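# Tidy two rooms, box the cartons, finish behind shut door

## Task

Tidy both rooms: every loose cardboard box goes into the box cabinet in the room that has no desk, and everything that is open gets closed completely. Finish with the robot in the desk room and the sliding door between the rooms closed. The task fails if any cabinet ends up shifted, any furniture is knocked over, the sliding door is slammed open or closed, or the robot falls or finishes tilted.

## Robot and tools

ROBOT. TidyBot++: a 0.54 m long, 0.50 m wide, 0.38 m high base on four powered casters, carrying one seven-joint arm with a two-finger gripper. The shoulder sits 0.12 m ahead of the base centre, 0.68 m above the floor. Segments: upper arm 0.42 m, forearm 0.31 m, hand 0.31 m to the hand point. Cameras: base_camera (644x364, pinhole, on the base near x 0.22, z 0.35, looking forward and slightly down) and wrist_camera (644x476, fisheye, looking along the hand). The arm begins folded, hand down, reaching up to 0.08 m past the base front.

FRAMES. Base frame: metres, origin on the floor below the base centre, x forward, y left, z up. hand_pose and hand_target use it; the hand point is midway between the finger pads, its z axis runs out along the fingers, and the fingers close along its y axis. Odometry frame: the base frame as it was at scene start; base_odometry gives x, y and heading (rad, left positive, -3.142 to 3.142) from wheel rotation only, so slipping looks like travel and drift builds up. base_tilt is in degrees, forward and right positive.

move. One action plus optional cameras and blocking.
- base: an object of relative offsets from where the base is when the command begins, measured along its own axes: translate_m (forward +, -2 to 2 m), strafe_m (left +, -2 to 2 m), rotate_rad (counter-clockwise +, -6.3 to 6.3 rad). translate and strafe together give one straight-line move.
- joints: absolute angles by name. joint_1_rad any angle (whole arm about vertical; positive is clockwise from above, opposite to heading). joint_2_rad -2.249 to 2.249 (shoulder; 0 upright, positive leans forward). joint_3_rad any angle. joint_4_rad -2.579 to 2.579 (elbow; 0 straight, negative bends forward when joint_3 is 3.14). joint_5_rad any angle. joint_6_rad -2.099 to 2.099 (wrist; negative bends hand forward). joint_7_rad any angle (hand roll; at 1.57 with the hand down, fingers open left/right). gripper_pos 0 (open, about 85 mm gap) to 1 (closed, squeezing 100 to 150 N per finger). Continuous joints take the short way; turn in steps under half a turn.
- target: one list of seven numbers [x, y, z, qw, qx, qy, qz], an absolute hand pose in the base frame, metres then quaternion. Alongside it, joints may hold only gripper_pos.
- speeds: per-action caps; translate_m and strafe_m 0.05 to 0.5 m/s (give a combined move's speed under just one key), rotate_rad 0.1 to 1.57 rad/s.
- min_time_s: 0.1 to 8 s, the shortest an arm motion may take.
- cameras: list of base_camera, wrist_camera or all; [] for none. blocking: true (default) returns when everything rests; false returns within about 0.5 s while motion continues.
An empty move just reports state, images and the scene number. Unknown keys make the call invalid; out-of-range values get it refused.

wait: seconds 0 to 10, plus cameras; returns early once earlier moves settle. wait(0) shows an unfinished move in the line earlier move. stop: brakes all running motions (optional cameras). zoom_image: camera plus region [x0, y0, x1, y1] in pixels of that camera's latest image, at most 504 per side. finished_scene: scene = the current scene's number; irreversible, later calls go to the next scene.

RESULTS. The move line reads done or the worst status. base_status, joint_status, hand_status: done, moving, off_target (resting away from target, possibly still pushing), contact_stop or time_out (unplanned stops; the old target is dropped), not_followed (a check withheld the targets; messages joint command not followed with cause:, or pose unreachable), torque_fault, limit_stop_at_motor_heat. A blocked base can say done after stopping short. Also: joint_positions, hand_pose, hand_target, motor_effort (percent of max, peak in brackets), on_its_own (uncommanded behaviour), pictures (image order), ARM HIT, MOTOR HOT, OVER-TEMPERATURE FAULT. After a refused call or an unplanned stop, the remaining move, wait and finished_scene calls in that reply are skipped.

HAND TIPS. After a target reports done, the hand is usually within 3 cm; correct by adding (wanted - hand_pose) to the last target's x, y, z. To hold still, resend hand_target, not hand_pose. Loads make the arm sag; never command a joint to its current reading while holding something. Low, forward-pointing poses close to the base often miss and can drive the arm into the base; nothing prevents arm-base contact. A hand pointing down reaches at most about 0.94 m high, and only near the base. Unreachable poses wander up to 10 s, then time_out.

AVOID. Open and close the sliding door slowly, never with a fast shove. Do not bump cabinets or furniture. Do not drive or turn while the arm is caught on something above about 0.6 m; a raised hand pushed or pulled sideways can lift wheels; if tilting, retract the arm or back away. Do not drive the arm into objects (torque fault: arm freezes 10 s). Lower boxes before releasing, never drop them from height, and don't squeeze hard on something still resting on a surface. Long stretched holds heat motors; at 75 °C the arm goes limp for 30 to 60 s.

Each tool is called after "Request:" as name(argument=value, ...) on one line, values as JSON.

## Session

Scene 1 done. Starting scene 2.

Request:
move()

Scene clock: 0.00 s.
base_odometry: x=+0.000 y=+0.000 heading=+0.000
base_tilt: forward=-0.2 right=+0.2
base_status: not commanded
joint_positions: joint_1_rad=+0.020 joint_2_rad=-0.358 joint_3_rad=+3.117 joint_4_rad=-2.553 joint_5_rad=+0.014 joint_6_rad=-0.858 joint_7_rad=+1.554 gripper_pos=+0.000
joint_status: not commanded
motor_effort: joint_1_rad=+0 joint_2_rad=+1 joint_3_rad=+0 joint_4_rad=+11 joint_5_rad=+1 joint_6_rad=+0 joint_7_rad=+0
hand_pose: x=+0.2538 y=-0.0023 z=+0.5819 quat_wxyz=(+0.009, +0.999, -0.002, +0.044) (m; base frame)
hand_target: x=+0.2538 y=-0.0023 z=+0.5819 quat_wxyz=(+0.009, +0.999, -0.002, +0.044) (m; base frame)
hand_status: not commanded
pictures: base_camera, wrist_camera
camera_calibration:
wrist_camera: T_world_to_cam=[[-0.00122223, -0.99961, 0.0278893, -0.0184431], [-0.997636, -0.000697415, -0.0687174, 0.343299], [0.0687101, -0.0279074, -0.997246, 0.695677], [0, 0, 0, 1]] pos_world=[0.294664, 0.001218, 0.717866]

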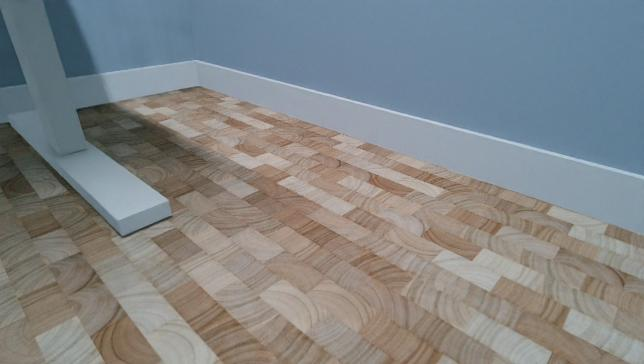

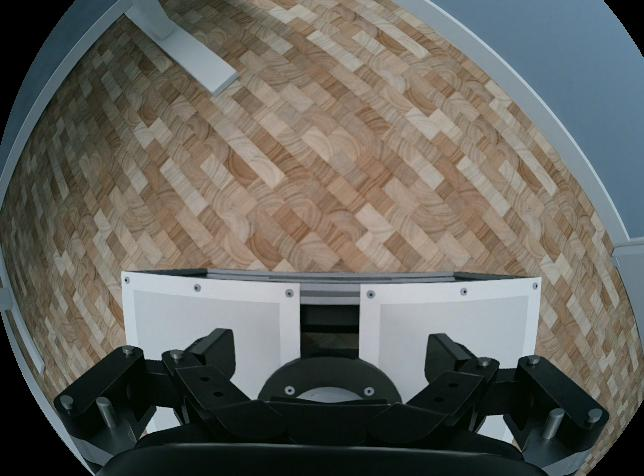

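Request:
move(joints={"joint_1_rad": 0.0, "joint_2_rad": -0.8, "joint_3_rad": 3.1416, "joint_4_rad": -2.4, "joint_5_rad": 0, "joint_6_rad": -0.15, "joint_7_rad": 1.571}, min_time_s=2.5)

Scene clock: 11.53 s.
move: done
base_odometry: x=+0.000 y=+0.000 heading=+0.000
base_tilt: forward=-0.2 right=+0.2
base_status: not commanded
joint_positions: joint_1_rad=+0.020 joint_2_rad=-0.787 joint_3_rad=+3.118 joint_4_rad=-2.445 joint_5_rad=+0.014 joint_6_rad=-0.205 joint_7_rad=+1.554 gripper_pos=+0.000
joint_status: all done
motor_effort: joint_1_rad=+0(2) joint_2_rad=+5(6) joint_3_rad=+1(2) joint_4_rad=+18(18) joint_5_rad=+2(3) joint_6_rad=+8(10) joint_7_rad=+0(1)
hand_pose: x=+0.4321 y=+0.0024 z=+0.8618 quat_wxyz=(+0.008, +0.802, +0.001, +0.597) (m; base frame)
hand_target: x=+0.4377 y=+0.0013 z=+0.9103 quat_wxyz=(+0.000, +0.768, +0.000, +0.641) (m; base frame)
hand_status: not commanded
pictures: base_camera, wrist_camera
camera_calibration:
wrist_camera: T_world_to_cam=[[-0.0142529, -0.99966, 0.0218305, -0.0103701], [-0.306106, -0.0164222, -0.951856, 1.00275], [0.951891, -0.0202491, -0.305768, -0.0149614], [0, 0, 0, 1]] pos_world=[0.321041, 0.00579782, 0.950123]

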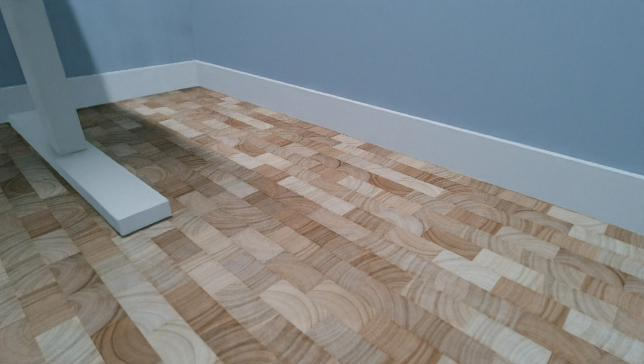

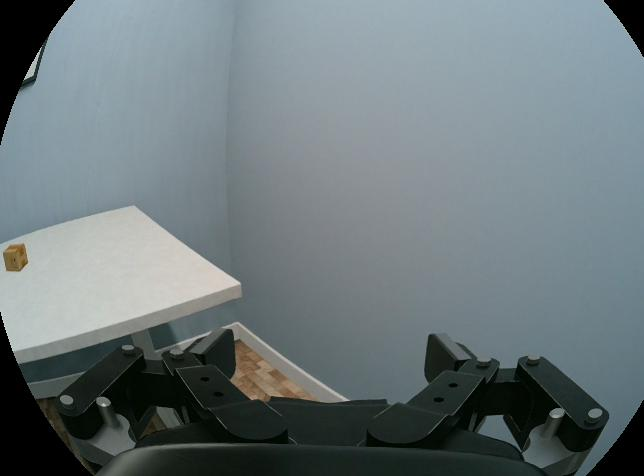

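Request:
move(base={"rotate_rad": -0.9}, speeds={"rotate_rad": 0.6})

Request:
move(base={"rotate_rad": -0.9}, speeds={"rotate_rad": 0.6})

Request:
move(base={"rotate_rad": -0.9}, speeds={"rotate_rad": 0.6})

Request:
move(base={"rotate_rad": -0.9}, speeds={"rotate_rad": 0.6})

Scene clock: 23.63 s.
move: done
base_odometry: x=+0.000 y=+0.000 heading=-0.899
base_tilt: forward=-0.3 right=+0.2
base_status: done
joint_positions: joint_1_rad=+0.019 joint_2_rad=-0.787 joint_3_rad=+3.122 joint_4_rad=-2.445 joint_5_rad=+0.014 joint_6_rad=-0.203 joint_7_rad=+1.554 gripper_pos=+0.000
joint_status: not commanded
motor_effort: joint_1_rad=+0(1) joint_2_rad=+5(7) joint_3_rad=+0(2) joint_4_rad=+18(18) joint_5_rad=+2(3) joint_6_rad=+7(9) joint_7_rad=+0(1)
hand_pose: x=+0.4323 y=+0.0014 z=+0.8624 quat_wxyz=(+0.007, +0.802, +0.000, +0.597) (m; base frame)
hand_target: x=+0.4377 y=+0.0013 z=+0.9103 quat_wxyz=(+0.000, +0.768, +0.000, +0.641) (m; base frame)
hand_status: not commanded
pictures: base_camera, wrist_camera
camera_calibration:
wrist_camera: T_world_to_cam=[[-0.0159563, -0.999691, 0.0190636, -0.00829503], [-0.304363, -0.013305, -0.952463, 1.00312], [0.952422, -0.021, -0.304057, -0.0166613], [0, 0, 0, 1]] pos_world=[0.321051, 0.0047042, 0.950532]

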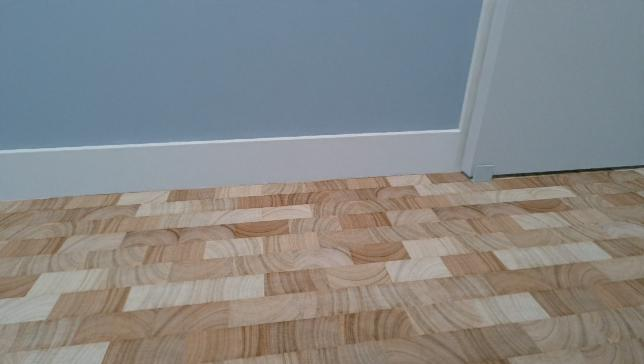

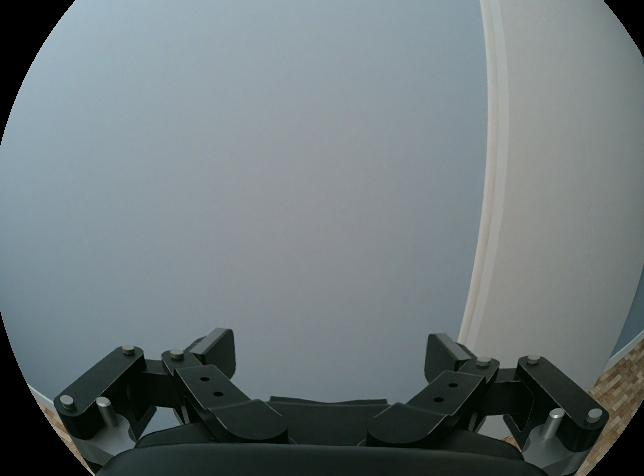

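Scene clock: 25.80 s.
move: done
base_odometry: x=+0.000 y=+0.000 heading=-1.799
base_tilt: forward=-0.3 right=+0.2
base_status: done
joint_positions: joint_1_rad=+0.018 joint_2_rad=-0.787 joint_3_rad=+3.123 joint_4_rad=-2.445 joint_5_rad=+0.014 joint_6_rad=-0.203 joint_7_rad=+1.554 gripper_pos=+0.000
joint_status: not commanded
motor_effort: joint_1_rad=+0(1) joint_2_rad=+5(5) joint_3_rad=+1(2) joint_4_rad=+18(18) joint_5_rad=+2(2) joint_6_rad=+8(9) joint_7_rad=+0(1)
hand_pose: x=+0.4323 y=+0.0013 z=+0.8624 quat_wxyz=(+0.007, +0.802, +0.000, +0.597) (m; base frame)
hand_target: x=+0.4377 y=+0.0013 z=+0.9103 quat_wxyz=(+0.000, +0.768, +0.000, +0.641) (m; base frame)
hand_status: not commanded
pictures: base_camera, wrist_camera
camera_calibration:
wrist_camera: T_world_to_cam=[[-0.0159674, -0.999704, 0.0183364, -0.00779761], [-0.304345, -0.0126092, -0.952478, 1.00313], [0.952428, -0.0207892, -0.304054, -0.0166707], [0, 0, 0, 1]] pos_world=[0.321051, 0.00450677, 0.950533]

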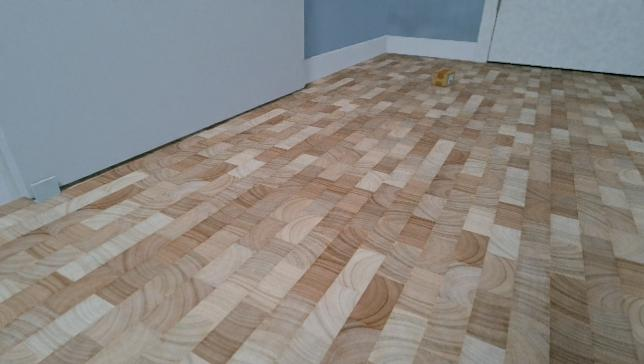

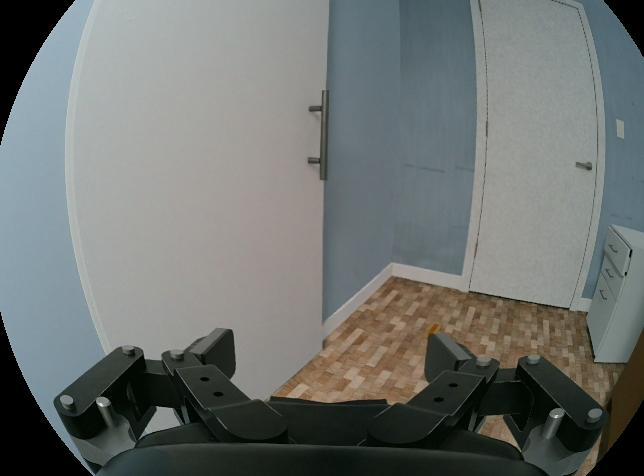

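Scene clock: 27.97 s.
move: done
base_odometry: x=+0.000 y=+0.000 heading=-2.698
base_tilt: forward=-0.3 right=+0.2
base_status: done
joint_positions: joint_1_rad=+0.018 joint_2_rad=-0.787 joint_3_rad=+3.124 joint_4_rad=-2.445 joint_5_rad=+0.014 joint_6_rad=-0.203 joint_7_rad=+1.554 gripper_pos=+0.000
joint_status: not commanded
motor_effort: joint_1_rad=+0(1) joint_2_rad=+5(6) joint_3_rad=+1(2) joint_4_rad=+18(18) joint_5_rad=+2(2) joint_6_rad=+8(9) joint_7_rad=+0(1)
hand_pose: x=+0.4323 y=+0.0012 z=+0.8624 quat_wxyz=(+0.007, +0.802, +0.000, +0.597) (m; base frame)
hand_target: x=+0.4377 y=+0.0013 z=+0.9103 quat_wxyz=(+0.000, +0.768, +0.000, +0.641) (m; base frame)
hand_status: not commanded
pictures: base_camera, wrist_camera
camera_calibration:
wrist_camera: T_world_to_cam=[[-0.0158917, -0.999714, 0.0178961, -0.0075016], [-0.304334, -0.0122129, -0.952487, 1.00313], [0.952433, -0.0205831, -0.304053, -0.016676], [0, 0, 0, 1]] pos_world=[0.321051, 0.0044085, 0.950534]

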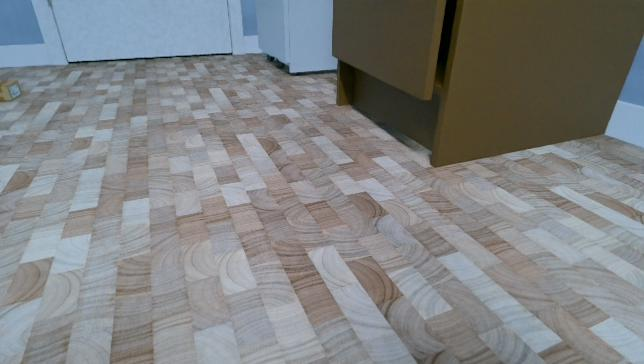

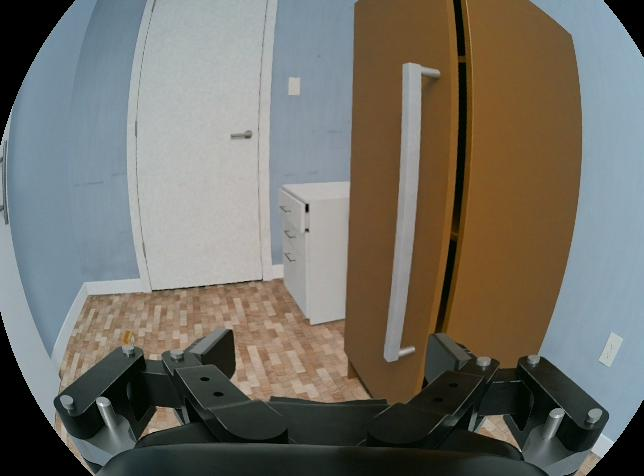

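Scene clock: 30.13 s.
move: done
base_odometry: x=+0.000 y=+0.000 heading=+2.686
base_tilt: forward=-0.3 right=+0.2
base_status: done
joint_positions: joint_1_rad=+0.017 joint_2_rad=-0.787 joint_3_rad=+3.124 joint_4_rad=-2.445 joint_5_rad=+0.014 joint_6_rad=-0.203 joint_7_rad=+1.554 gripper_pos=+0.000
joint_status: not commanded
motor_effort: joint_1_rad=+0(1) joint_2_rad=+5(5) joint_3_rad=+1(2) joint_4_rad=+18(18) joint_5_rad=+2(2) joint_6_rad=+9(9) joint_7_rad=+1(1)
hand_pose: x=+0.4323 y=+0.0012 z=+0.8624 quat_wxyz=(+0.007, +0.802, +0.000, +0.597) (m; base frame)
hand_target: x=+0.4377 y=+0.0013 z=+0.9103 quat_wxyz=(+0.000, +0.768, +0.000, +0.641) (m; base frame)
hand_status: not commanded
pictures: base_camera, wrist_camera
camera_calibration:
wrist_camera: T_world_to_cam=[[-0.0157582, -0.99972, 0.0176471, -0.00740653], [-0.304327, -0.0120164, -0.952492, 1.00313], [0.952437, -0.0203801, -0.304053, -0.01668], [0, 0, 0, 1]] pos_world=[0.321051, 0.00430966, 0.950534]

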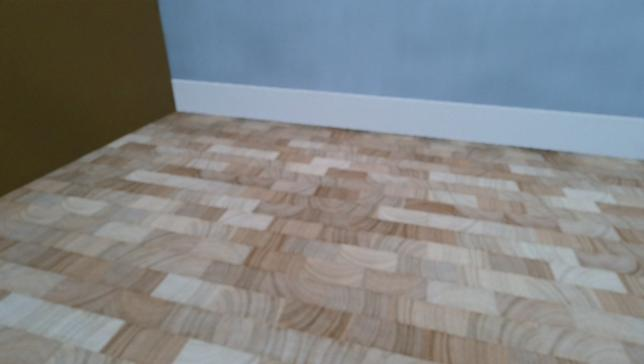

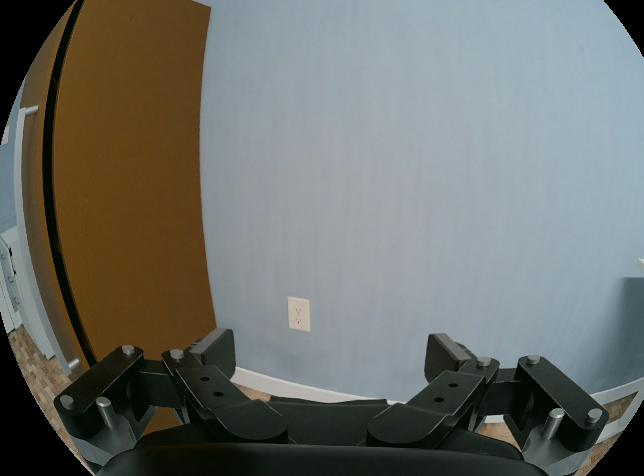

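Request:
move(base={"rotate_rad": 0.9}, speeds={"rotate_rad": 0.6})

Request:
zoom_image(camera="wrist_camera", region=[260, 160, 360, 340])

Request:
zoom_image(camera="base_camera", region=[0, 40, 100, 140])

Scene clock: 91.17 s.
move: done
base_odometry: x=+0.000 y=+0.000 heading=-2.698
base_tilt: forward=-0.3 right=+0.2
base_status: done
joint_positions: joint_1_rad=+0.017 joint_2_rad=-0.787 joint_3_rad=+3.124 joint_4_rad=-2.445 joint_5_rad=+0.014 joint_6_rad=-0.203 joint_7_rad=+1.554 gripper_pos=+0.000
joint_status: not commanded
motor_effort: joint_1_rad=+0(1) joint_2_rad=+5(6) joint_3_rad=+0(2) joint_4_rad=+18(18) joint_5_rad=+2(2) joint_6_rad=+8(9) joint_7_rad=+0(1)
hand_pose: x=+0.4323 y=+0.0012 z=+0.8625 quat_wxyz=(+0.007, +0.802, +0.000, +0.598) (m; base frame)
hand_target: x=+0.4377 y=+0.0013 z=+0.9103 quat_wxyz=(+0.000, +0.768, +0.000, +0.641) (m; base frame)
hand_status: not commanded
pictures: base_camera, wrist_camera
camera_calibration:
wrist_camera: T_world_to_cam=[[-0.0156947, -0.999723, 0.0175186, -0.00730421], [-0.304233, -0.0119154, -0.952523, 1.00313], [0.952468, -0.0202793, -0.303962, -0.0167773], [0, 0, 0, 1]] pos_world=[0.321051, 0.00431025, 0.950535]

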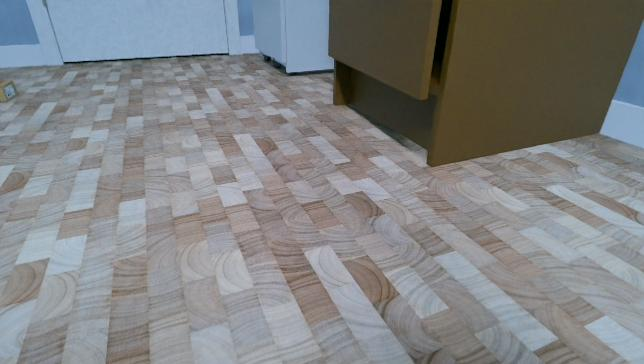

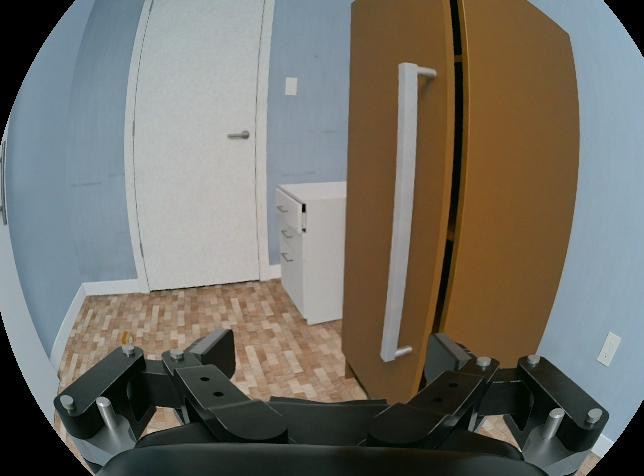

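Scaled by 2.800.

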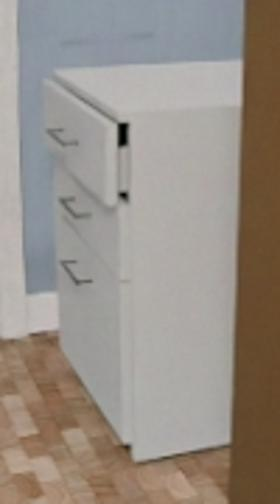

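Scaled by 5.040.

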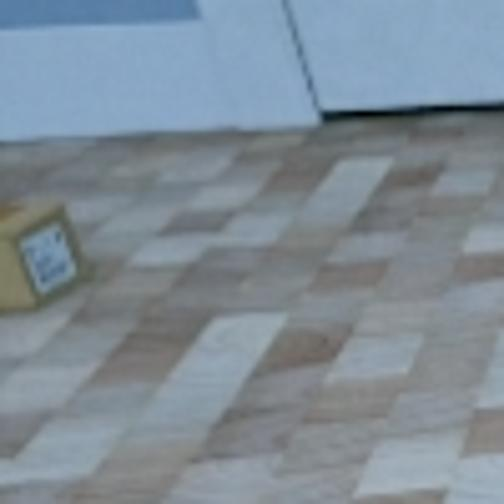

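Request:
move(base={"translate_m": 0.816, "strafe_m": 0.581, "rotate_rad": -1.204}, speeds={"translate_m": 0.35, "rotate_rad": 0.5})

Request:
move(joints={"joint_2_rad": 0.256, "joint_4_rad": -2.444, "joint_6_rad": 0.78, "gripper_pos": 1}, min_time_s=2.5)

Scene clock: 113.73 s.
move: done
base_odometry: x=-0.488 y=-0.875 heading=+2.381
base_tilt: forward=-0.3 right=+0.2
base_status: done
joint_positions: joint_1_rad=+0.017 joint_2_rad=-0.792 joint_3_rad=+3.125 joint_4_rad=-2.445 joint_5_rad=+0.014 joint_6_rad=-0.202 joint_7_rad=+1.554 gripper_pos=+0.000
joint_status: not commanded
motor_effort: joint_1_rad=+0(1) joint_2_rad=+5(7) joint_3_rad=+1(2) joint_4_rad=+18(18) joint_5_rad=+2(2) joint_6_rad=+8(9) joint_7_rad=+0(1)
hand_pose: x=+0.4315 y=+0.0011 z=+0.8643 quat_wxyz=(+0.006, +0.800, -0.001, +0.600) (m; base frame)
hand_target: x=+0.4377 y=+0.0013 z=+0.9103 quat_wxyz=(+0.000, +0.768, +0.000, +0.641) (m; base frame)
hand_status: not commanded
pictures: base_camera, wrist_camera
camera_calibration:
wrist_camera: T_world_to_cam=[[-0.0158714, -0.999732, 0.016828, -0.00682967], [-0.298664, -0.0113216, -0.954291, 1.0038], [0.954226, -0.0201718, -0.298404, -0.0210459], [0, 0, 0, 1]] pos_world=[0.319772, 0.00411222, 0.951748]

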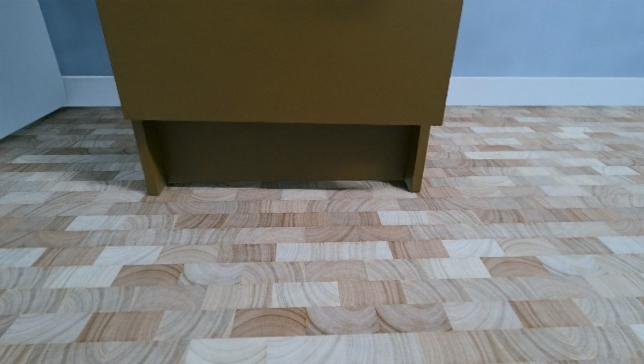

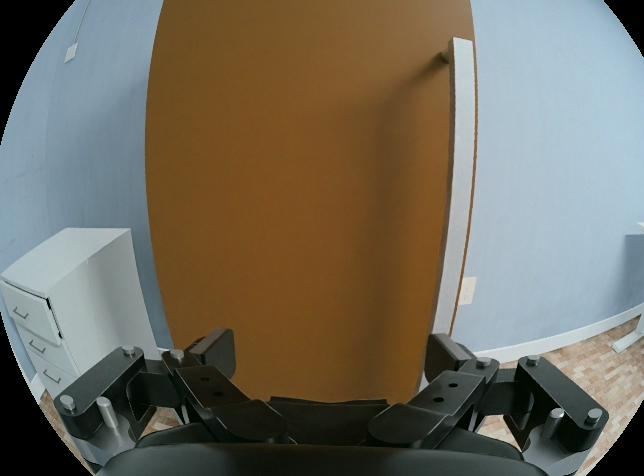

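Scene clock: 116.83 s.
move: done
base_odometry: x=-0.488 y=-0.875 heading=+2.381
base_tilt: forward=-0.2 right=+0.2
base_status: not commanded
joint_positions: joint_1_rad=+0.017 joint_2_rad=+0.240 joint_3_rad=+3.125 joint_4_rad=-2.445 joint_5_rad=+0.014 joint_6_rad=+0.725 joint_7_rad=+1.554 gripper_pos=+0.999
joint_status: all done
motor_effort: joint_1_rad=+0(1) joint_2_rad=-17(19) joint_3_rad=+0(2) joint_4_rad=+10(19) joint_5_rad=+1(3) joint_6_rad=+7(9) joint_7_rad=+0(1)
hand_pose: x=+0.6456 y=+0.0038 z=+0.6908 quat_wxyz=(-0.007, +0.830, -0.001, +0.557) (m; base frame)
hand_target: x=+0.6524 y=+0.0013 z=+0.6982 quat_wxyz=(+0.000, +0.819, +0.000, +0.574) (m; base frame)
hand_status: not commanded
pictures: base_camera, wrist_camera
camera_calibration:
wrist_camera: T_world_to_cam=[[-0.00113388, -0.999986, -0.00513209, 0.00788909], [-0.3962, 0.00516134, -0.91815, 0.940128], [0.918163, 0.000992265, -0.396201, -0.186328], [0, 0, 0, 1]] pos_world=[0.543567, 0.00322154, 0.789396]

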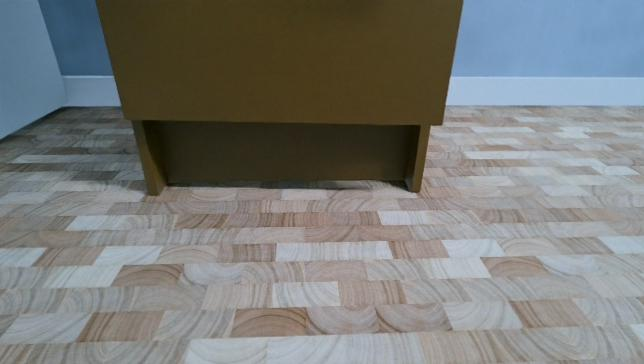

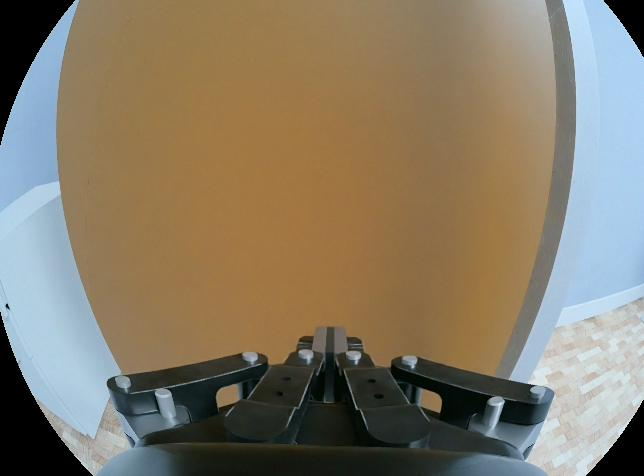

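Request:
move(base={"translate_m": 0.1}, speeds={"translate_m": 0.1}, cameras=["base_camera"])

Request:
move(base={"translate_m": 0.04}, speeds={"translate_m": 0.05}, cameras=["base_camera"])

Request:
move(base={"translate_m": 0.03}, speeds={"translate_m": 0.05}, cameras=["base_camera", "wrist_camera"])

Scene clock: 130.63 s.
move: done
base_odometry: x=-0.560 y=-0.806 heading=+2.381
base_tilt: forward=-0.2 right=+0.2
base_status: done
joint_positions: joint_1_rad=+0.017 joint_2_rad=+0.243 joint_3_rad=+3.125 joint_4_rad=-2.445 joint_5_rad=+0.014 joint_6_rad=+0.729 joint_7_rad=+1.554 gripper_pos=+0.999
joint_status: not commanded
motor_effort: joint_1_rad=+0(1) joint_2_rad=-17(19) joint_3_rad=+0(1) joint_4_rad=+10(11) joint_5_rad=+2(3) joint_6_rad=+7(9) joint_7_rad=+0(1)
hand_pose: x=+0.6461 y=+0.0038 z=+0.6898 quat_wxyz=(-0.007, +0.830, -0.001, +0.557) (m; base frame)
hand_target: x=+0.6524 y=+0.0013 z=+0.6982 quat_wxyz=(+0.000, +0.819, +0.000, +0.574) (m; base frame)
hand_status: not commanded
pictures: base_camera

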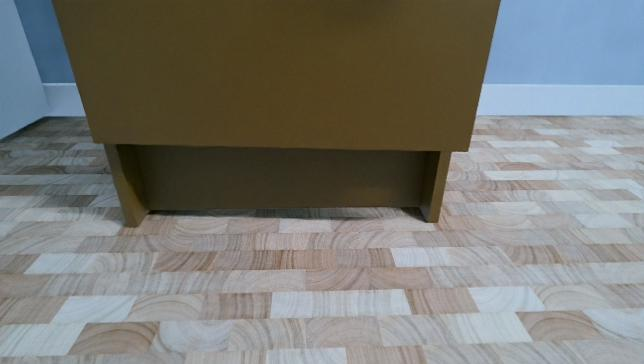

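Scene clock: 131.97 s.
move: done
base_odometry: x=-0.589 y=-0.779 heading=+2.381
base_tilt: forward=-0.2 right=+0.2
base_status: done
joint_positions: joint_1_rad=+0.017 joint_2_rad=+0.244 joint_3_rad=+3.125 joint_4_rad=-2.478 joint_5_rad=+0.014 joint_6_rad=+0.729 joint_7_rad=+1.554 gripper_pos=+0.999
joint_status: not commanded
motor_effort: joint_1_rad=+0(1) joint_2_rad=-14(18) joint_3_rad=+0(1) joint_4_rad=+15(19) joint_5_rad=+2(2) joint_6_rad=+9(11) joint_7_rad=+0(1)
hand_pose: x=+0.6323 y=+0.0038 z=+0.6751 quat_wxyz=(-0.007, +0.840, -0.002, +0.543) (m; base frame)
hand_target: x=+0.6524 y=+0.0013 z=+0.6982 quat_wxyz=(+0.000, +0.819, +0.000, +0.574) (m; base frame)
hand_status: not commanded
pictures: base_camera

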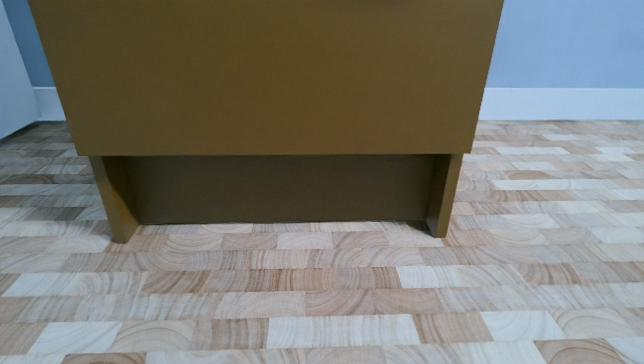

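Scene clock: 133.00 s.
move: done
base_odometry: x=-0.611 y=-0.759 heading=+2.381
base_tilt: forward=-0.2 right=+0.2
base_status: done
joint_positions: joint_1_rad=+0.017 joint_2_rad=+0.241 joint_3_rad=+3.126 joint_4_rad=-2.546 joint_5_rad=+0.014 joint_6_rad=+0.729 joint_7_rad=+1.554 gripper_pos=+0.999
joint_status: not commanded
motor_effort: joint_1_rad=-1(2) joint_2_rad=-13(14) joint_3_rad=+0(2) joint_4_rad=+24(29) joint_5_rad=+2(3) joint_6_rad=+14(16) joint_7_rad=+0(1)
hand_pose: x=+0.6034 y=+0.0038 z=+0.6499 quat_wxyz=(-0.007, +0.857, -0.002, +0.516) (m; base frame)
hand_target: x=+0.6524 y=+0.0013 z=+0.6982 quat_wxyz=(+0.000, +0.819, +0.000, +0.574) (m; base frame)
hand_status: not commanded
pictures: base_camera, wrist_camera
camera_calibration:
wrist_camera: T_world_to_cam=[[-0.00172446, -0.999986, -0.00494797, 0.00785422], [-0.485119, 0.00516331, -0.874433, 0.911029], [0.874447, 0.000892424, -0.485121, -0.0796179], [0, 0, 0, 1]] pos_world=[0.511593, 0.00322125, 0.758049]

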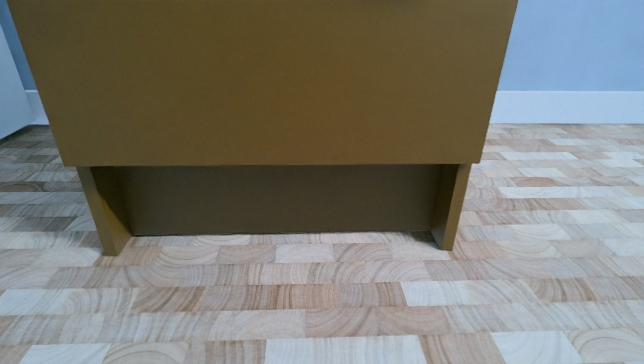

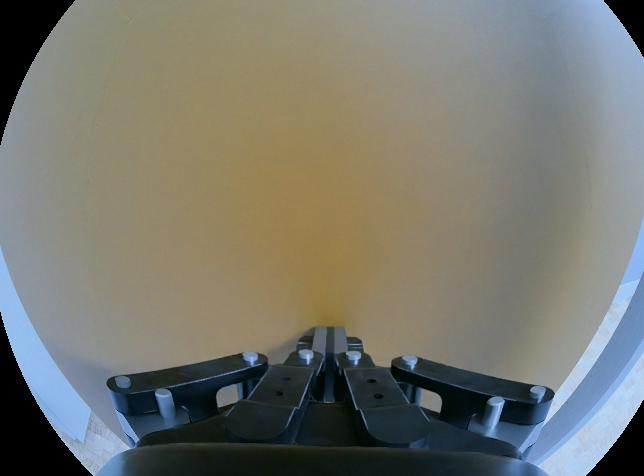

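Request:
move(base={"translate_m": -0.12}, speeds={"translate_m": 0.15}, cameras=[])

Request:
move(joints={"joint_2_rad": -0.8, "joint_4_rad": -2.4, "joint_6_rad": -0.15}, min_time_s=2, cameras=["wrist_camera"])

Request:
move(base={"translate_m": 0.16}, speeds={"translate_m": 0.2}, cameras=["base_camera"])

Request:
move(base={"strafe_m": 0.6}, speeds={"strafe_m": 0.25})

Scene clock: 159.77 s.
move: done
base_odometry: x=-0.524 y=-0.842 heading=+2.381
base_tilt: forward=-0.3 right=+0.2
base_status: done
joint_positions: joint_1_rad=+0.016 joint_2_rad=+0.262 joint_3_rad=+3.126 joint_4_rad=-2.461 joint_5_rad=+0.014 joint_6_rad=+0.754 joint_7_rad=+1.554 gripper_pos=+0.999
joint_status: not commanded
motor_effort: joint_1_rad=+0(1) joint_2_rad=-17(19) joint_3_rad=+0(2) joint_4_rad=+9(23) joint_5_rad=+2(3) joint_6_rad=+8(14) joint_7_rad=+1(1)
hand_pose: x=+0.6426 y=+0.0036 z=+0.6804 quat_wxyz=(-0.007, +0.833, -0.002, +0.553) (m; base frame)
hand_target: x=+0.6524 y=+0.0013 z=+0.6982 quat_wxyz=(+0.000, +0.819, +0.000, +0.574) (m; base frame)
hand_status: not commanded
pictures: none
No camera images: "cameras" was empty.

Scene clock: 162.43 s.
move: done
base_odometry: x=-0.524 y=-0.842 heading=+2.381
base_tilt: forward=-0.3 right=+0.2
base_status: not commanded
joint_positions: joint_1_rad=+0.016 joint_2_rad=-0.786 joint_3_rad=+3.126 joint_4_rad=-2.451 joint_5_rad=+0.014 joint_6_rad=-0.090 joint_7_rad=+1.554 gripper_pos=+0.999
joint_status: all done
motor_effort: joint_1_rad=+0(1) joint_2_rad=+5(19) joint_3_rad=+1(2) joint_4_rad=+17(18) joint_5_rad=+1(2) joint_6_rad=+8(10) joint_7_rad=+0(1)
hand_pose: x=+0.4402 y=+0.0016 z=+0.8928 quat_wxyz=(+0.006, +0.769, +0.000, +0.639) (m; base frame)
hand_target: x=+0.4377 y=+0.0013 z=+0.9103 quat_wxyz=(+0.000, +0.768, +0.000, +0.641) (m; base frame)
hand_status: not commanded
pictures: wrist_camera
camera_calibration:
wrist_camera: T_world_to_cam=[[-0.0151631, -0.999772, 0.0150144, -0.00536979], [-0.201379, -0.0116548, -0.979444, 1.0132], [0.979396, -0.017875, -0.201156, -0.118704], [0, 0, 0, 1]] pos_world=[0.320214, 0.00431827, 0.968574]

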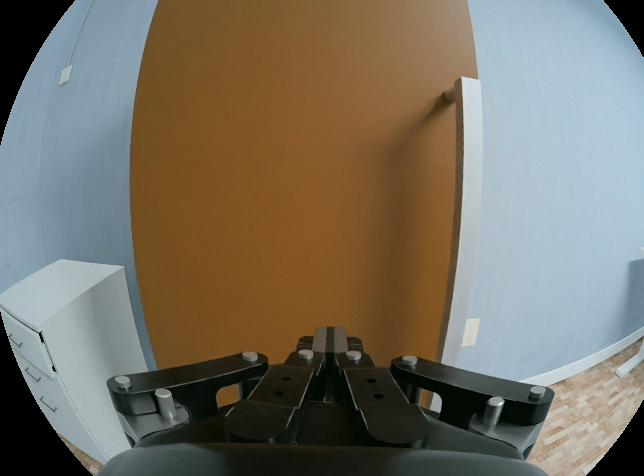

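Scene clock: 163.93 s.
move: done
base_odometry: x=-0.640 y=-0.731 heading=+2.381
base_tilt: forward=-0.3 right=+0.2
base_status: done
joint_positions: joint_1_rad=+0.016 joint_2_rad=-0.794 joint_3_rad=+3.126 joint_4_rad=-2.449 joint_5_rad=+0.014 joint_6_rad=-0.092 joint_7_rad=+1.554 gripper_pos=+0.999
joint_status: not commanded
motor_effort: joint_1_rad=+0(1) joint_2_rad=+5(8) joint_3_rad=+0(2) joint_4_rad=+18(18) joint_5_rad=+2(2) joint_6_rad=+9(9) joint_7_rad=+0(1)
hand_pose: x=+0.4387 y=+0.0015 z=+0.8957 quat_wxyz=(+0.006, +0.767, +0.000, +0.642) (m; base frame)
hand_target: x=+0.4377 y=+0.0013 z=+0.9103 quat_wxyz=(+0.000, +0.768, +0.000, +0.641) (m; base frame)
hand_status: not commanded
pictures: base_camera

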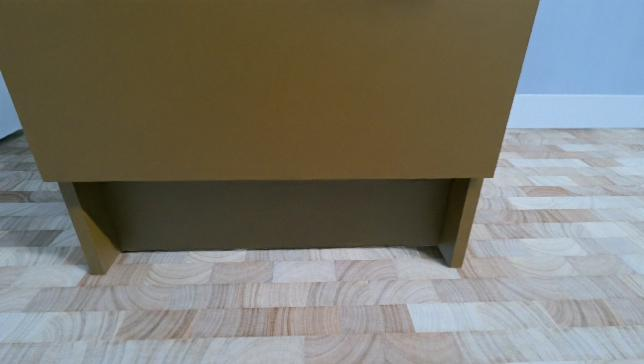

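Scene clock: 167.10 s.
move: done
base_odometry: x=-1.054 y=-1.166 heading=+2.381
base_tilt: forward=-0.3 right=+0.2
base_status: done
joint_positions: joint_1_rad=+0.016 joint_2_rad=-0.794 joint_3_rad=+3.128 joint_4_rad=-2.448 joint_5_rad=+0.014 joint_6_rad=-0.093 joint_7_rad=+1.554 gripper_pos=+0.999
joint_status: not commanded
motor_effort: joint_1_rad=+0(1) joint_2_rad=+5(6) joint_3_rad=+0(2) joint_4_rad=+18(18) joint_5_rad=+1(2) joint_6_rad=+8(9) joint_7_rad=+0(1)
hand_pose: x=+0.4387 y=+0.0009 z=+0.8956 quat_wxyz=(+0.005, +0.767, -0.001, +0.642) (m; base frame)
hand_target: x=+0.4377 y=+0.0013 z=+0.9103 quat_wxyz=(+0.000, +0.768, +0.000, +0.641) (m; base frame)
hand_status: not commanded
pictures: base_camera, wrist_camera
camera_calibration:
wrist_camera: T_world_to_cam=[[-0.0165331, -0.999772, 0.0135173, -0.00414105], [-0.194873, -0.0100379, -0.980777, 1.01397], [0.980689, -0.0188494, -0.194663, -0.122986], [0, 0, 0, 1]] pos_world=[0.318138, 0.00371979, 0.970593]

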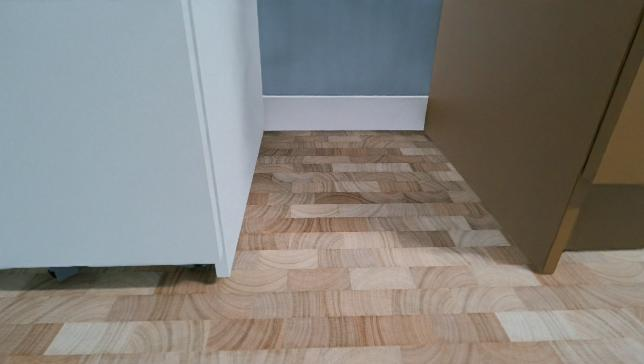

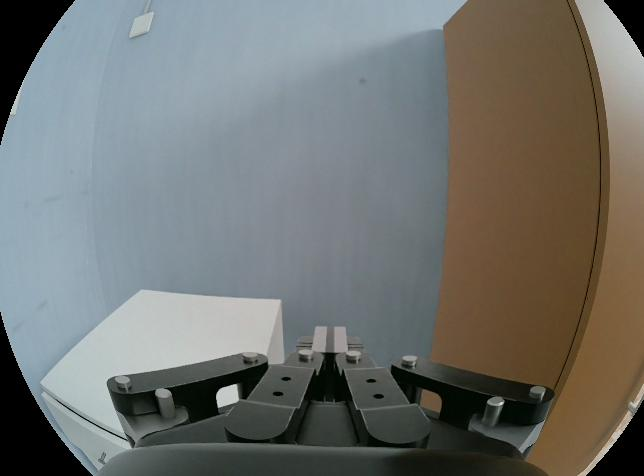

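Request:
move()

Scene clock: 219.87 s.
base_odometry: x=-1.054 y=-1.166 heading=+2.381
base_tilt: forward=-0.3 right=+0.2
base_status: done
joint_positions: joint_1_rad=+0.016 joint_2_rad=-0.794 joint_3_rad=+3.128 joint_4_rad=-2.448 joint_5_rad=+0.014 joint_6_rad=-0.093 joint_7_rad=+1.554 gripper_pos=+0.999
joint_status: not commanded
motor_effort: joint_1_rad=+0(1) joint_2_rad=+5(6) joint_3_rad=+1(2) joint_4_rad=+17(18) joint_5_rad=+1(2) joint_6_rad=+8(9) joint_7_rad=+1(1)
hand_pose: x=+0.4387 y=+0.0009 z=+0.8956 quat_wxyz=(+0.005, +0.767, -0.001, +0.642) (m; base frame)
hand_target: x=+0.4377 y=+0.0013 z=+0.9103 quat_wxyz=(+0.000, +0.768, +0.000, +0.641) (m; base frame)
hand_status: not commanded
pictures: base_camera, wrist_camera
camera_calibration:
wrist_camera: T_world_to_cam=[[-0.0165331, -0.999772, 0.0135173, -0.00414105], [-0.194873, -0.0100379, -0.980777, 1.01397], [0.980689, -0.0188494, -0.194663, -0.122986], [0, 0, 0, 1]] pos_world=[0.318138, 0.00371979, 0.970593]

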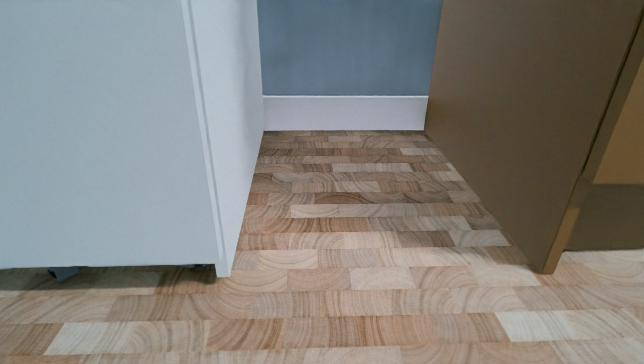

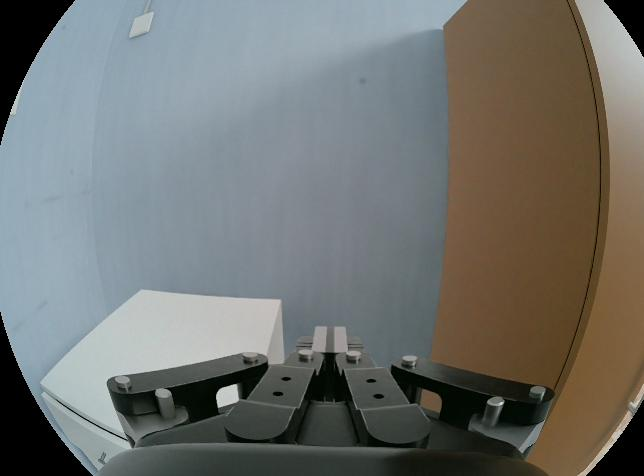

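Request:
zoom_image(camera="wrist_camera", region=[20, 270, 300, 476])

Request:
zoom_image(camera="base_camera", region=[0, 0, 270, 300])

Scaled by 1.800.

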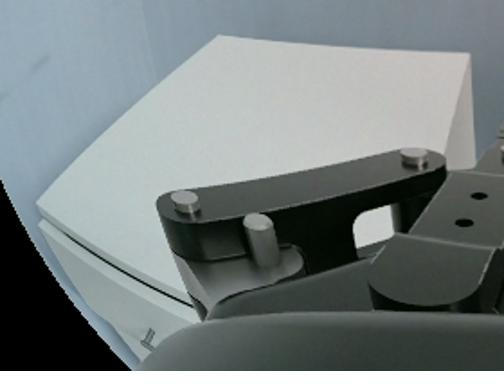

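Scaled by 1.680.

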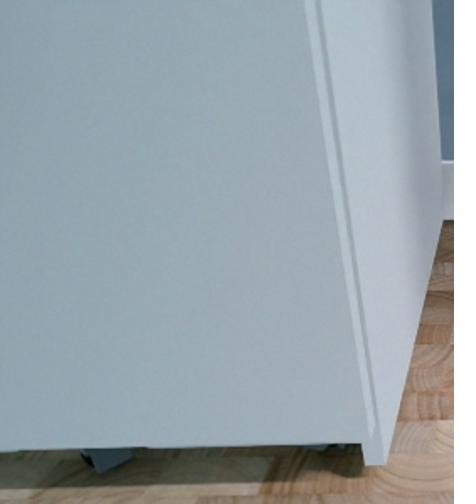

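Request:
move(base={"strafe_m": 0.28}, speeds={"strafe_m": 0.2}, joints={"joint_1_rad": 0, "joint_2_rad": -0.6, "joint_3_rad": 3.1416, "joint_4_rad": -2.3, "joint_5_rad": 0, "joint_6_rad": -0.75, "joint_7_rad": 1.571})

Scene clock: 245.80 s.
move: done
base_odometry: x=-1.247 y=-1.369 heading=+2.381
base_tilt: forward=-0.2 right=+0.2
base_status: done
joint_positions: joint_1_rad=+0.016 joint_2_rad=-0.612 joint_3_rad=+3.130 joint_4_rad=-2.347 joint_5_rad=+0.014 joint_6_rad=-0.695 joint_7_rad=+1.554 gripper_pos=+0.999
joint_status: all done
motor_effort: joint_1_rad=+0(1) joint_2_rad=+2(7) joint_3_rad=+0(2) joint_4_rad=+16(18) joint_5_rad=+2(3) joint_6_rad=+5(9) joint_7_rad=+0(2)
hand_pose: x=+0.3906 y=-0.0028 z=+0.7391 quat_wxyz=(+0.007, +0.937, -0.006, +0.349) (m; base frame)
hand_target: x=+0.3917 y=+0.0014 z=+0.7488 quat_wxyz=(+0.000, +0.941, +0.000, +0.339) (m; base frame)
hand_status: not commanded
pictures: base_camera, wrist_camera
camera_calibration:
wrist_camera: T_world_to_cam=[[-0.0191009, -0.999626, 0.0195737, -0.00998881], [-0.769394, 0.00219387, -0.638771, 0.822766], [0.638489, -0.027261, -0.769148, 0.451855], [0, 0, 0, 1]] pos_world=[0.344336, 0.000527921, 0.873298]

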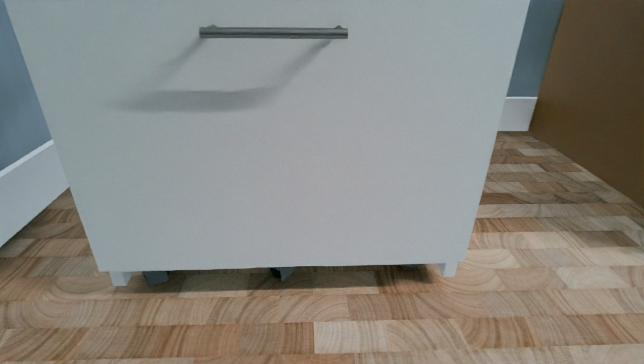

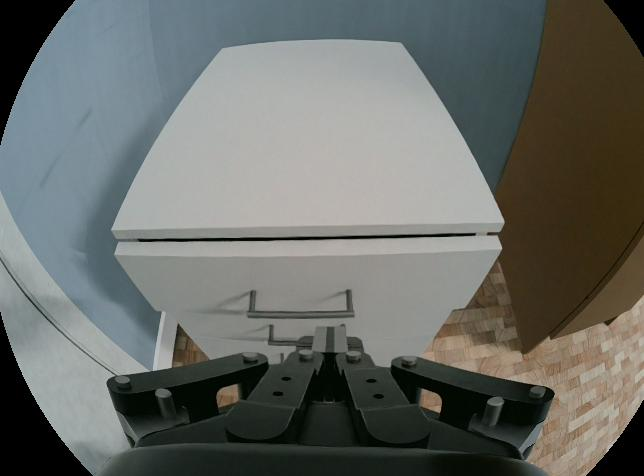

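Request:
move(base={"translate_m": -0.05, "strafe_m": -0.07}, speeds={"strafe_m": 0.15}, cameras=["wrist_camera"])

Request:
move(joints={"joint_1_rad": 0, "joint_2_rad": -0.06, "joint_3_rad": 3.1416, "joint_4_rad": -2.44, "joint_5_rad": 0, "joint_6_rad": -0.2, "joint_7_rad": 1.571}, min_time_s=2)

Scene clock: 324.37 s.
move: done
base_odometry: x=-1.162 y=-1.353 heading=+2.381
base_tilt: forward=-0.3 right=+0.2
base_status: done
joint_positions: joint_1_rad=+0.016 joint_2_rad=-0.611 joint_3_rad=+3.130 joint_4_rad=-2.346 joint_5_rad=+0.014 joint_6_rad=-0.697 joint_7_rad=+1.554 gripper_pos=+0.999
joint_status: not commanded
motor_effort: joint_1_rad=+0(0) joint_2_rad=+3(3) joint_3_rad=+1(2) joint_4_rad=+16(17) joint_5_rad=+2(2) joint_6_rad=+5(7) joint_7_rad=+0(1)
hand_pose: x=+0.3903 y=-0.0028 z=+0.7386 quat_wxyz=(+0.007, +0.938, -0.006, +0.347) (m; base frame)
hand_target: x=+0.3917 y=+0.0014 z=+0.7488 quat_wxyz=(+0.000, +0.941, +0.000, +0.339) (m; base frame)
hand_status: not commanded
pictures: wrist_camera
camera_calibration:
wrist_camera: T_world_to_cam=[[-0.0190372, -0.999626, 0.0196369, -0.0100546], [-0.771477, 0.00219353, -0.636254, 0.821175], [0.635973, -0.0272619, -0.77123, 0.454113], [0, 0, 0, 1]] pos_world=[0.344522, 0.000527917, 0.872899]

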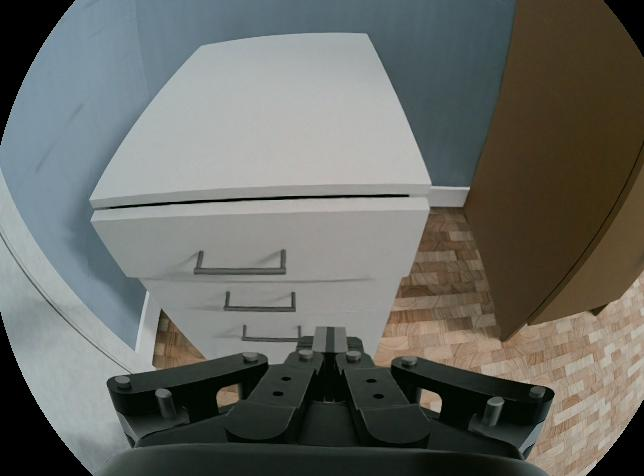

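Scene clock: 326.97 s.
move: done
base_odometry: x=-1.162 y=-1.353 heading=+2.381
base_tilt: forward=-0.2 right=+0.2
base_status: not commanded
joint_positions: joint_1_rad=+0.016 joint_2_rad=-0.074 joint_3_rad=+3.130 joint_4_rad=-2.415 joint_5_rad=+0.014 joint_6_rad=-0.252 joint_7_rad=+1.554 gripper_pos=+0.999
joint_status: all done
motor_effort: joint_1_rad=+0(1) joint_2_rad=-9(11) joint_3_rad=+0(2) joint_4_rad=+12(16) joint_5_rad=+1(3) joint_6_rad=+4(7) joint_7_rad=+0(2)
hand_pose: x=+0.4758 y=-0.0014 z=+0.6169 quat_wxyz=(+0.002, +0.963, -0.004, +0.271) (m; base frame)
hand_target: x=+0.4765 y=+0.0013 z=+0.6108 quat_wxyz=(+0.000, +0.961, +0.000, +0.277) (m; base frame)
hand_status: not commanded
pictures: base_camera, wrist_camera
camera_calibration:
wrist_camera: T_world_to_cam=[[-0.00959388, -0.999877, 0.0124155, -0.00459705], [-0.863217, 0.00201412, -0.504829, 0.772191], [0.504742, -0.0155606, -0.86313, 0.4251], [0, 0, 0, 1]] pos_world=[0.451958, 0.00046301, 0.756798]

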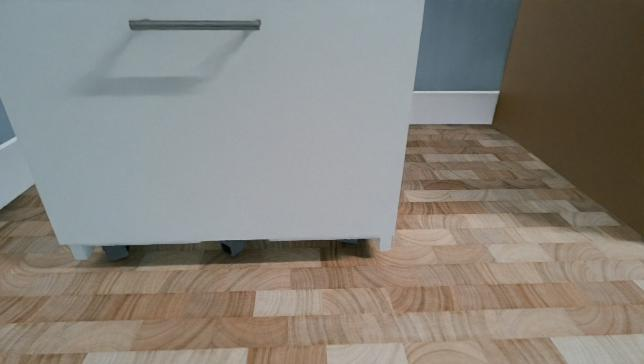

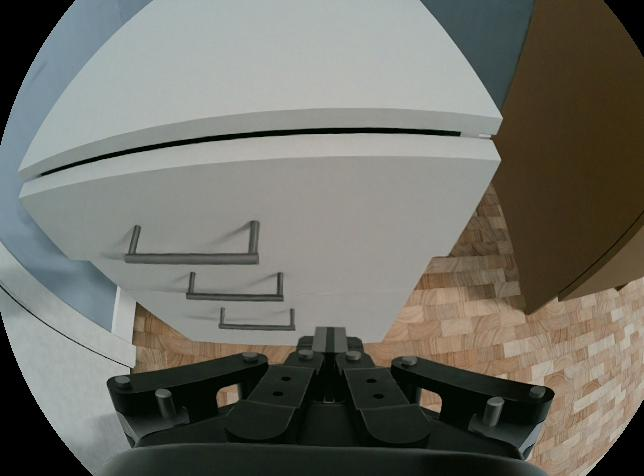

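Request:
move(base={"translate_m": 0.05}, speeds={"translate_m": 0.05}, cameras=["wrist_camera"])

Request:
move(base={"translate_m": 0.03}, speeds={"translate_m": 0.05}, cameras=["wrist_camera"])

Scene clock: 338.67 s.
move: done
base_odometry: x=-1.198 y=-1.318 heading=+2.381
base_tilt: forward=-0.2 right=+0.2
base_status: done
joint_positions: joint_1_rad=+0.016 joint_2_rad=-0.072 joint_3_rad=+3.130 joint_4_rad=-2.418 joint_5_rad=+0.014 joint_6_rad=-0.249 joint_7_rad=+1.554 gripper_pos=+0.999
joint_status: not commanded
motor_effort: joint_1_rad=+0(1) joint_2_rad=-9(11) joint_3_rad=+0(1) joint_4_rad=+12(13) joint_5_rad=+2(2) joint_6_rad=+4(5) joint_7_rad=+0(1)
hand_pose: x=+0.4751 y=-0.0014 z=+0.6156 quat_wxyz=(+0.002, +0.963, -0.004, +0.270) (m; base frame)
hand_target: x=+0.4765 y=+0.0013 z=+0.6108 quat_wxyz=(+0.000, +0.961, +0.000, +0.277) (m; base frame)
hand_status: not commanded
pictures: wrist_camera
camera_calibration:
wrist_camera: T_world_to_cam=[[-0.00949503, -0.999877, 0.0124763, -0.00467783], [-0.863763, 0.00191496, -0.503894, 0.77069], [0.503809, -0.0155611, -0.863675, 0.425153], [0, 0, 0, 1]] pos_world=[0.451454, 0.000462737, 0.755599]

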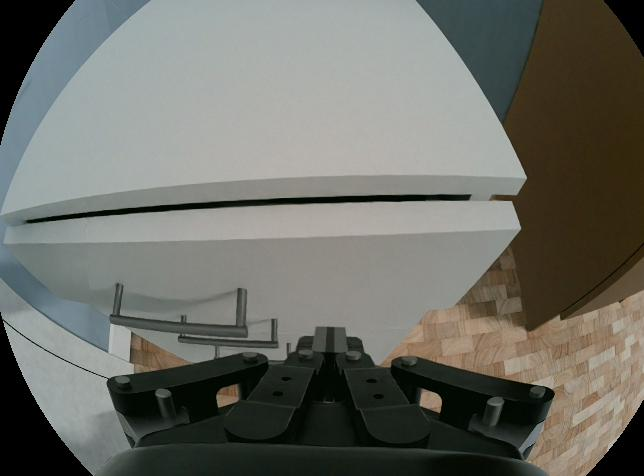

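Scene clock: 339.73 s.
move: done
base_odometry: x=-1.220 y=-1.297 heading=+2.380
base_tilt: forward=-0.2 right=+0.2
base_status: done
joint_positions: joint_1_rad=+0.016 joint_2_rad=-0.070 joint_3_rad=+3.130 joint_4_rad=-2.419 joint_5_rad=+0.014 joint_6_rad=-0.247 joint_7_rad=+1.554 gripper_pos=+0.999
joint_status: not commanded
motor_effort: joint_1_rad=+0(1) joint_2_rad=-9(11) joint_3_rad=+0(1) joint_4_rad=+12(13) joint_5_rad=+1(2) joint_6_rad=+4(5) joint_7_rad=+0(1)
hand_pose: x=+0.4746 y=-0.0013 z=+0.6147 quat_wxyz=(+0.002, +0.963, -0.004, +0.269) (m; base frame)
hand_target: x=+0.4765 y=+0.0013 z=+0.6108 quat_wxyz=(+0.000, +0.961, +0.000, +0.277) (m; base frame)
hand_status: not commanded
pictures: wrist_camera
camera_calibration:
wrist_camera: T_world_to_cam=[[-0.00950841, -0.999878, 0.0123566, -0.00457164], [-0.864685, 0.00201518, -0.50231, 0.769279], [0.502224, -0.0154607, -0.864599, 0.425894], [0, 0, 0, 1]] pos_world=[0.451247, 0.000463316, 0.754701]

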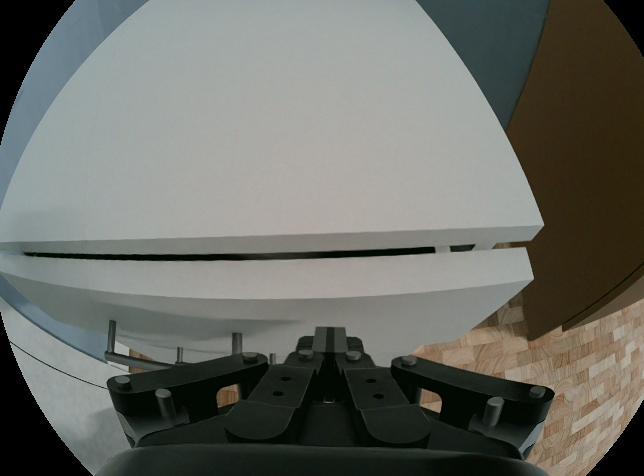

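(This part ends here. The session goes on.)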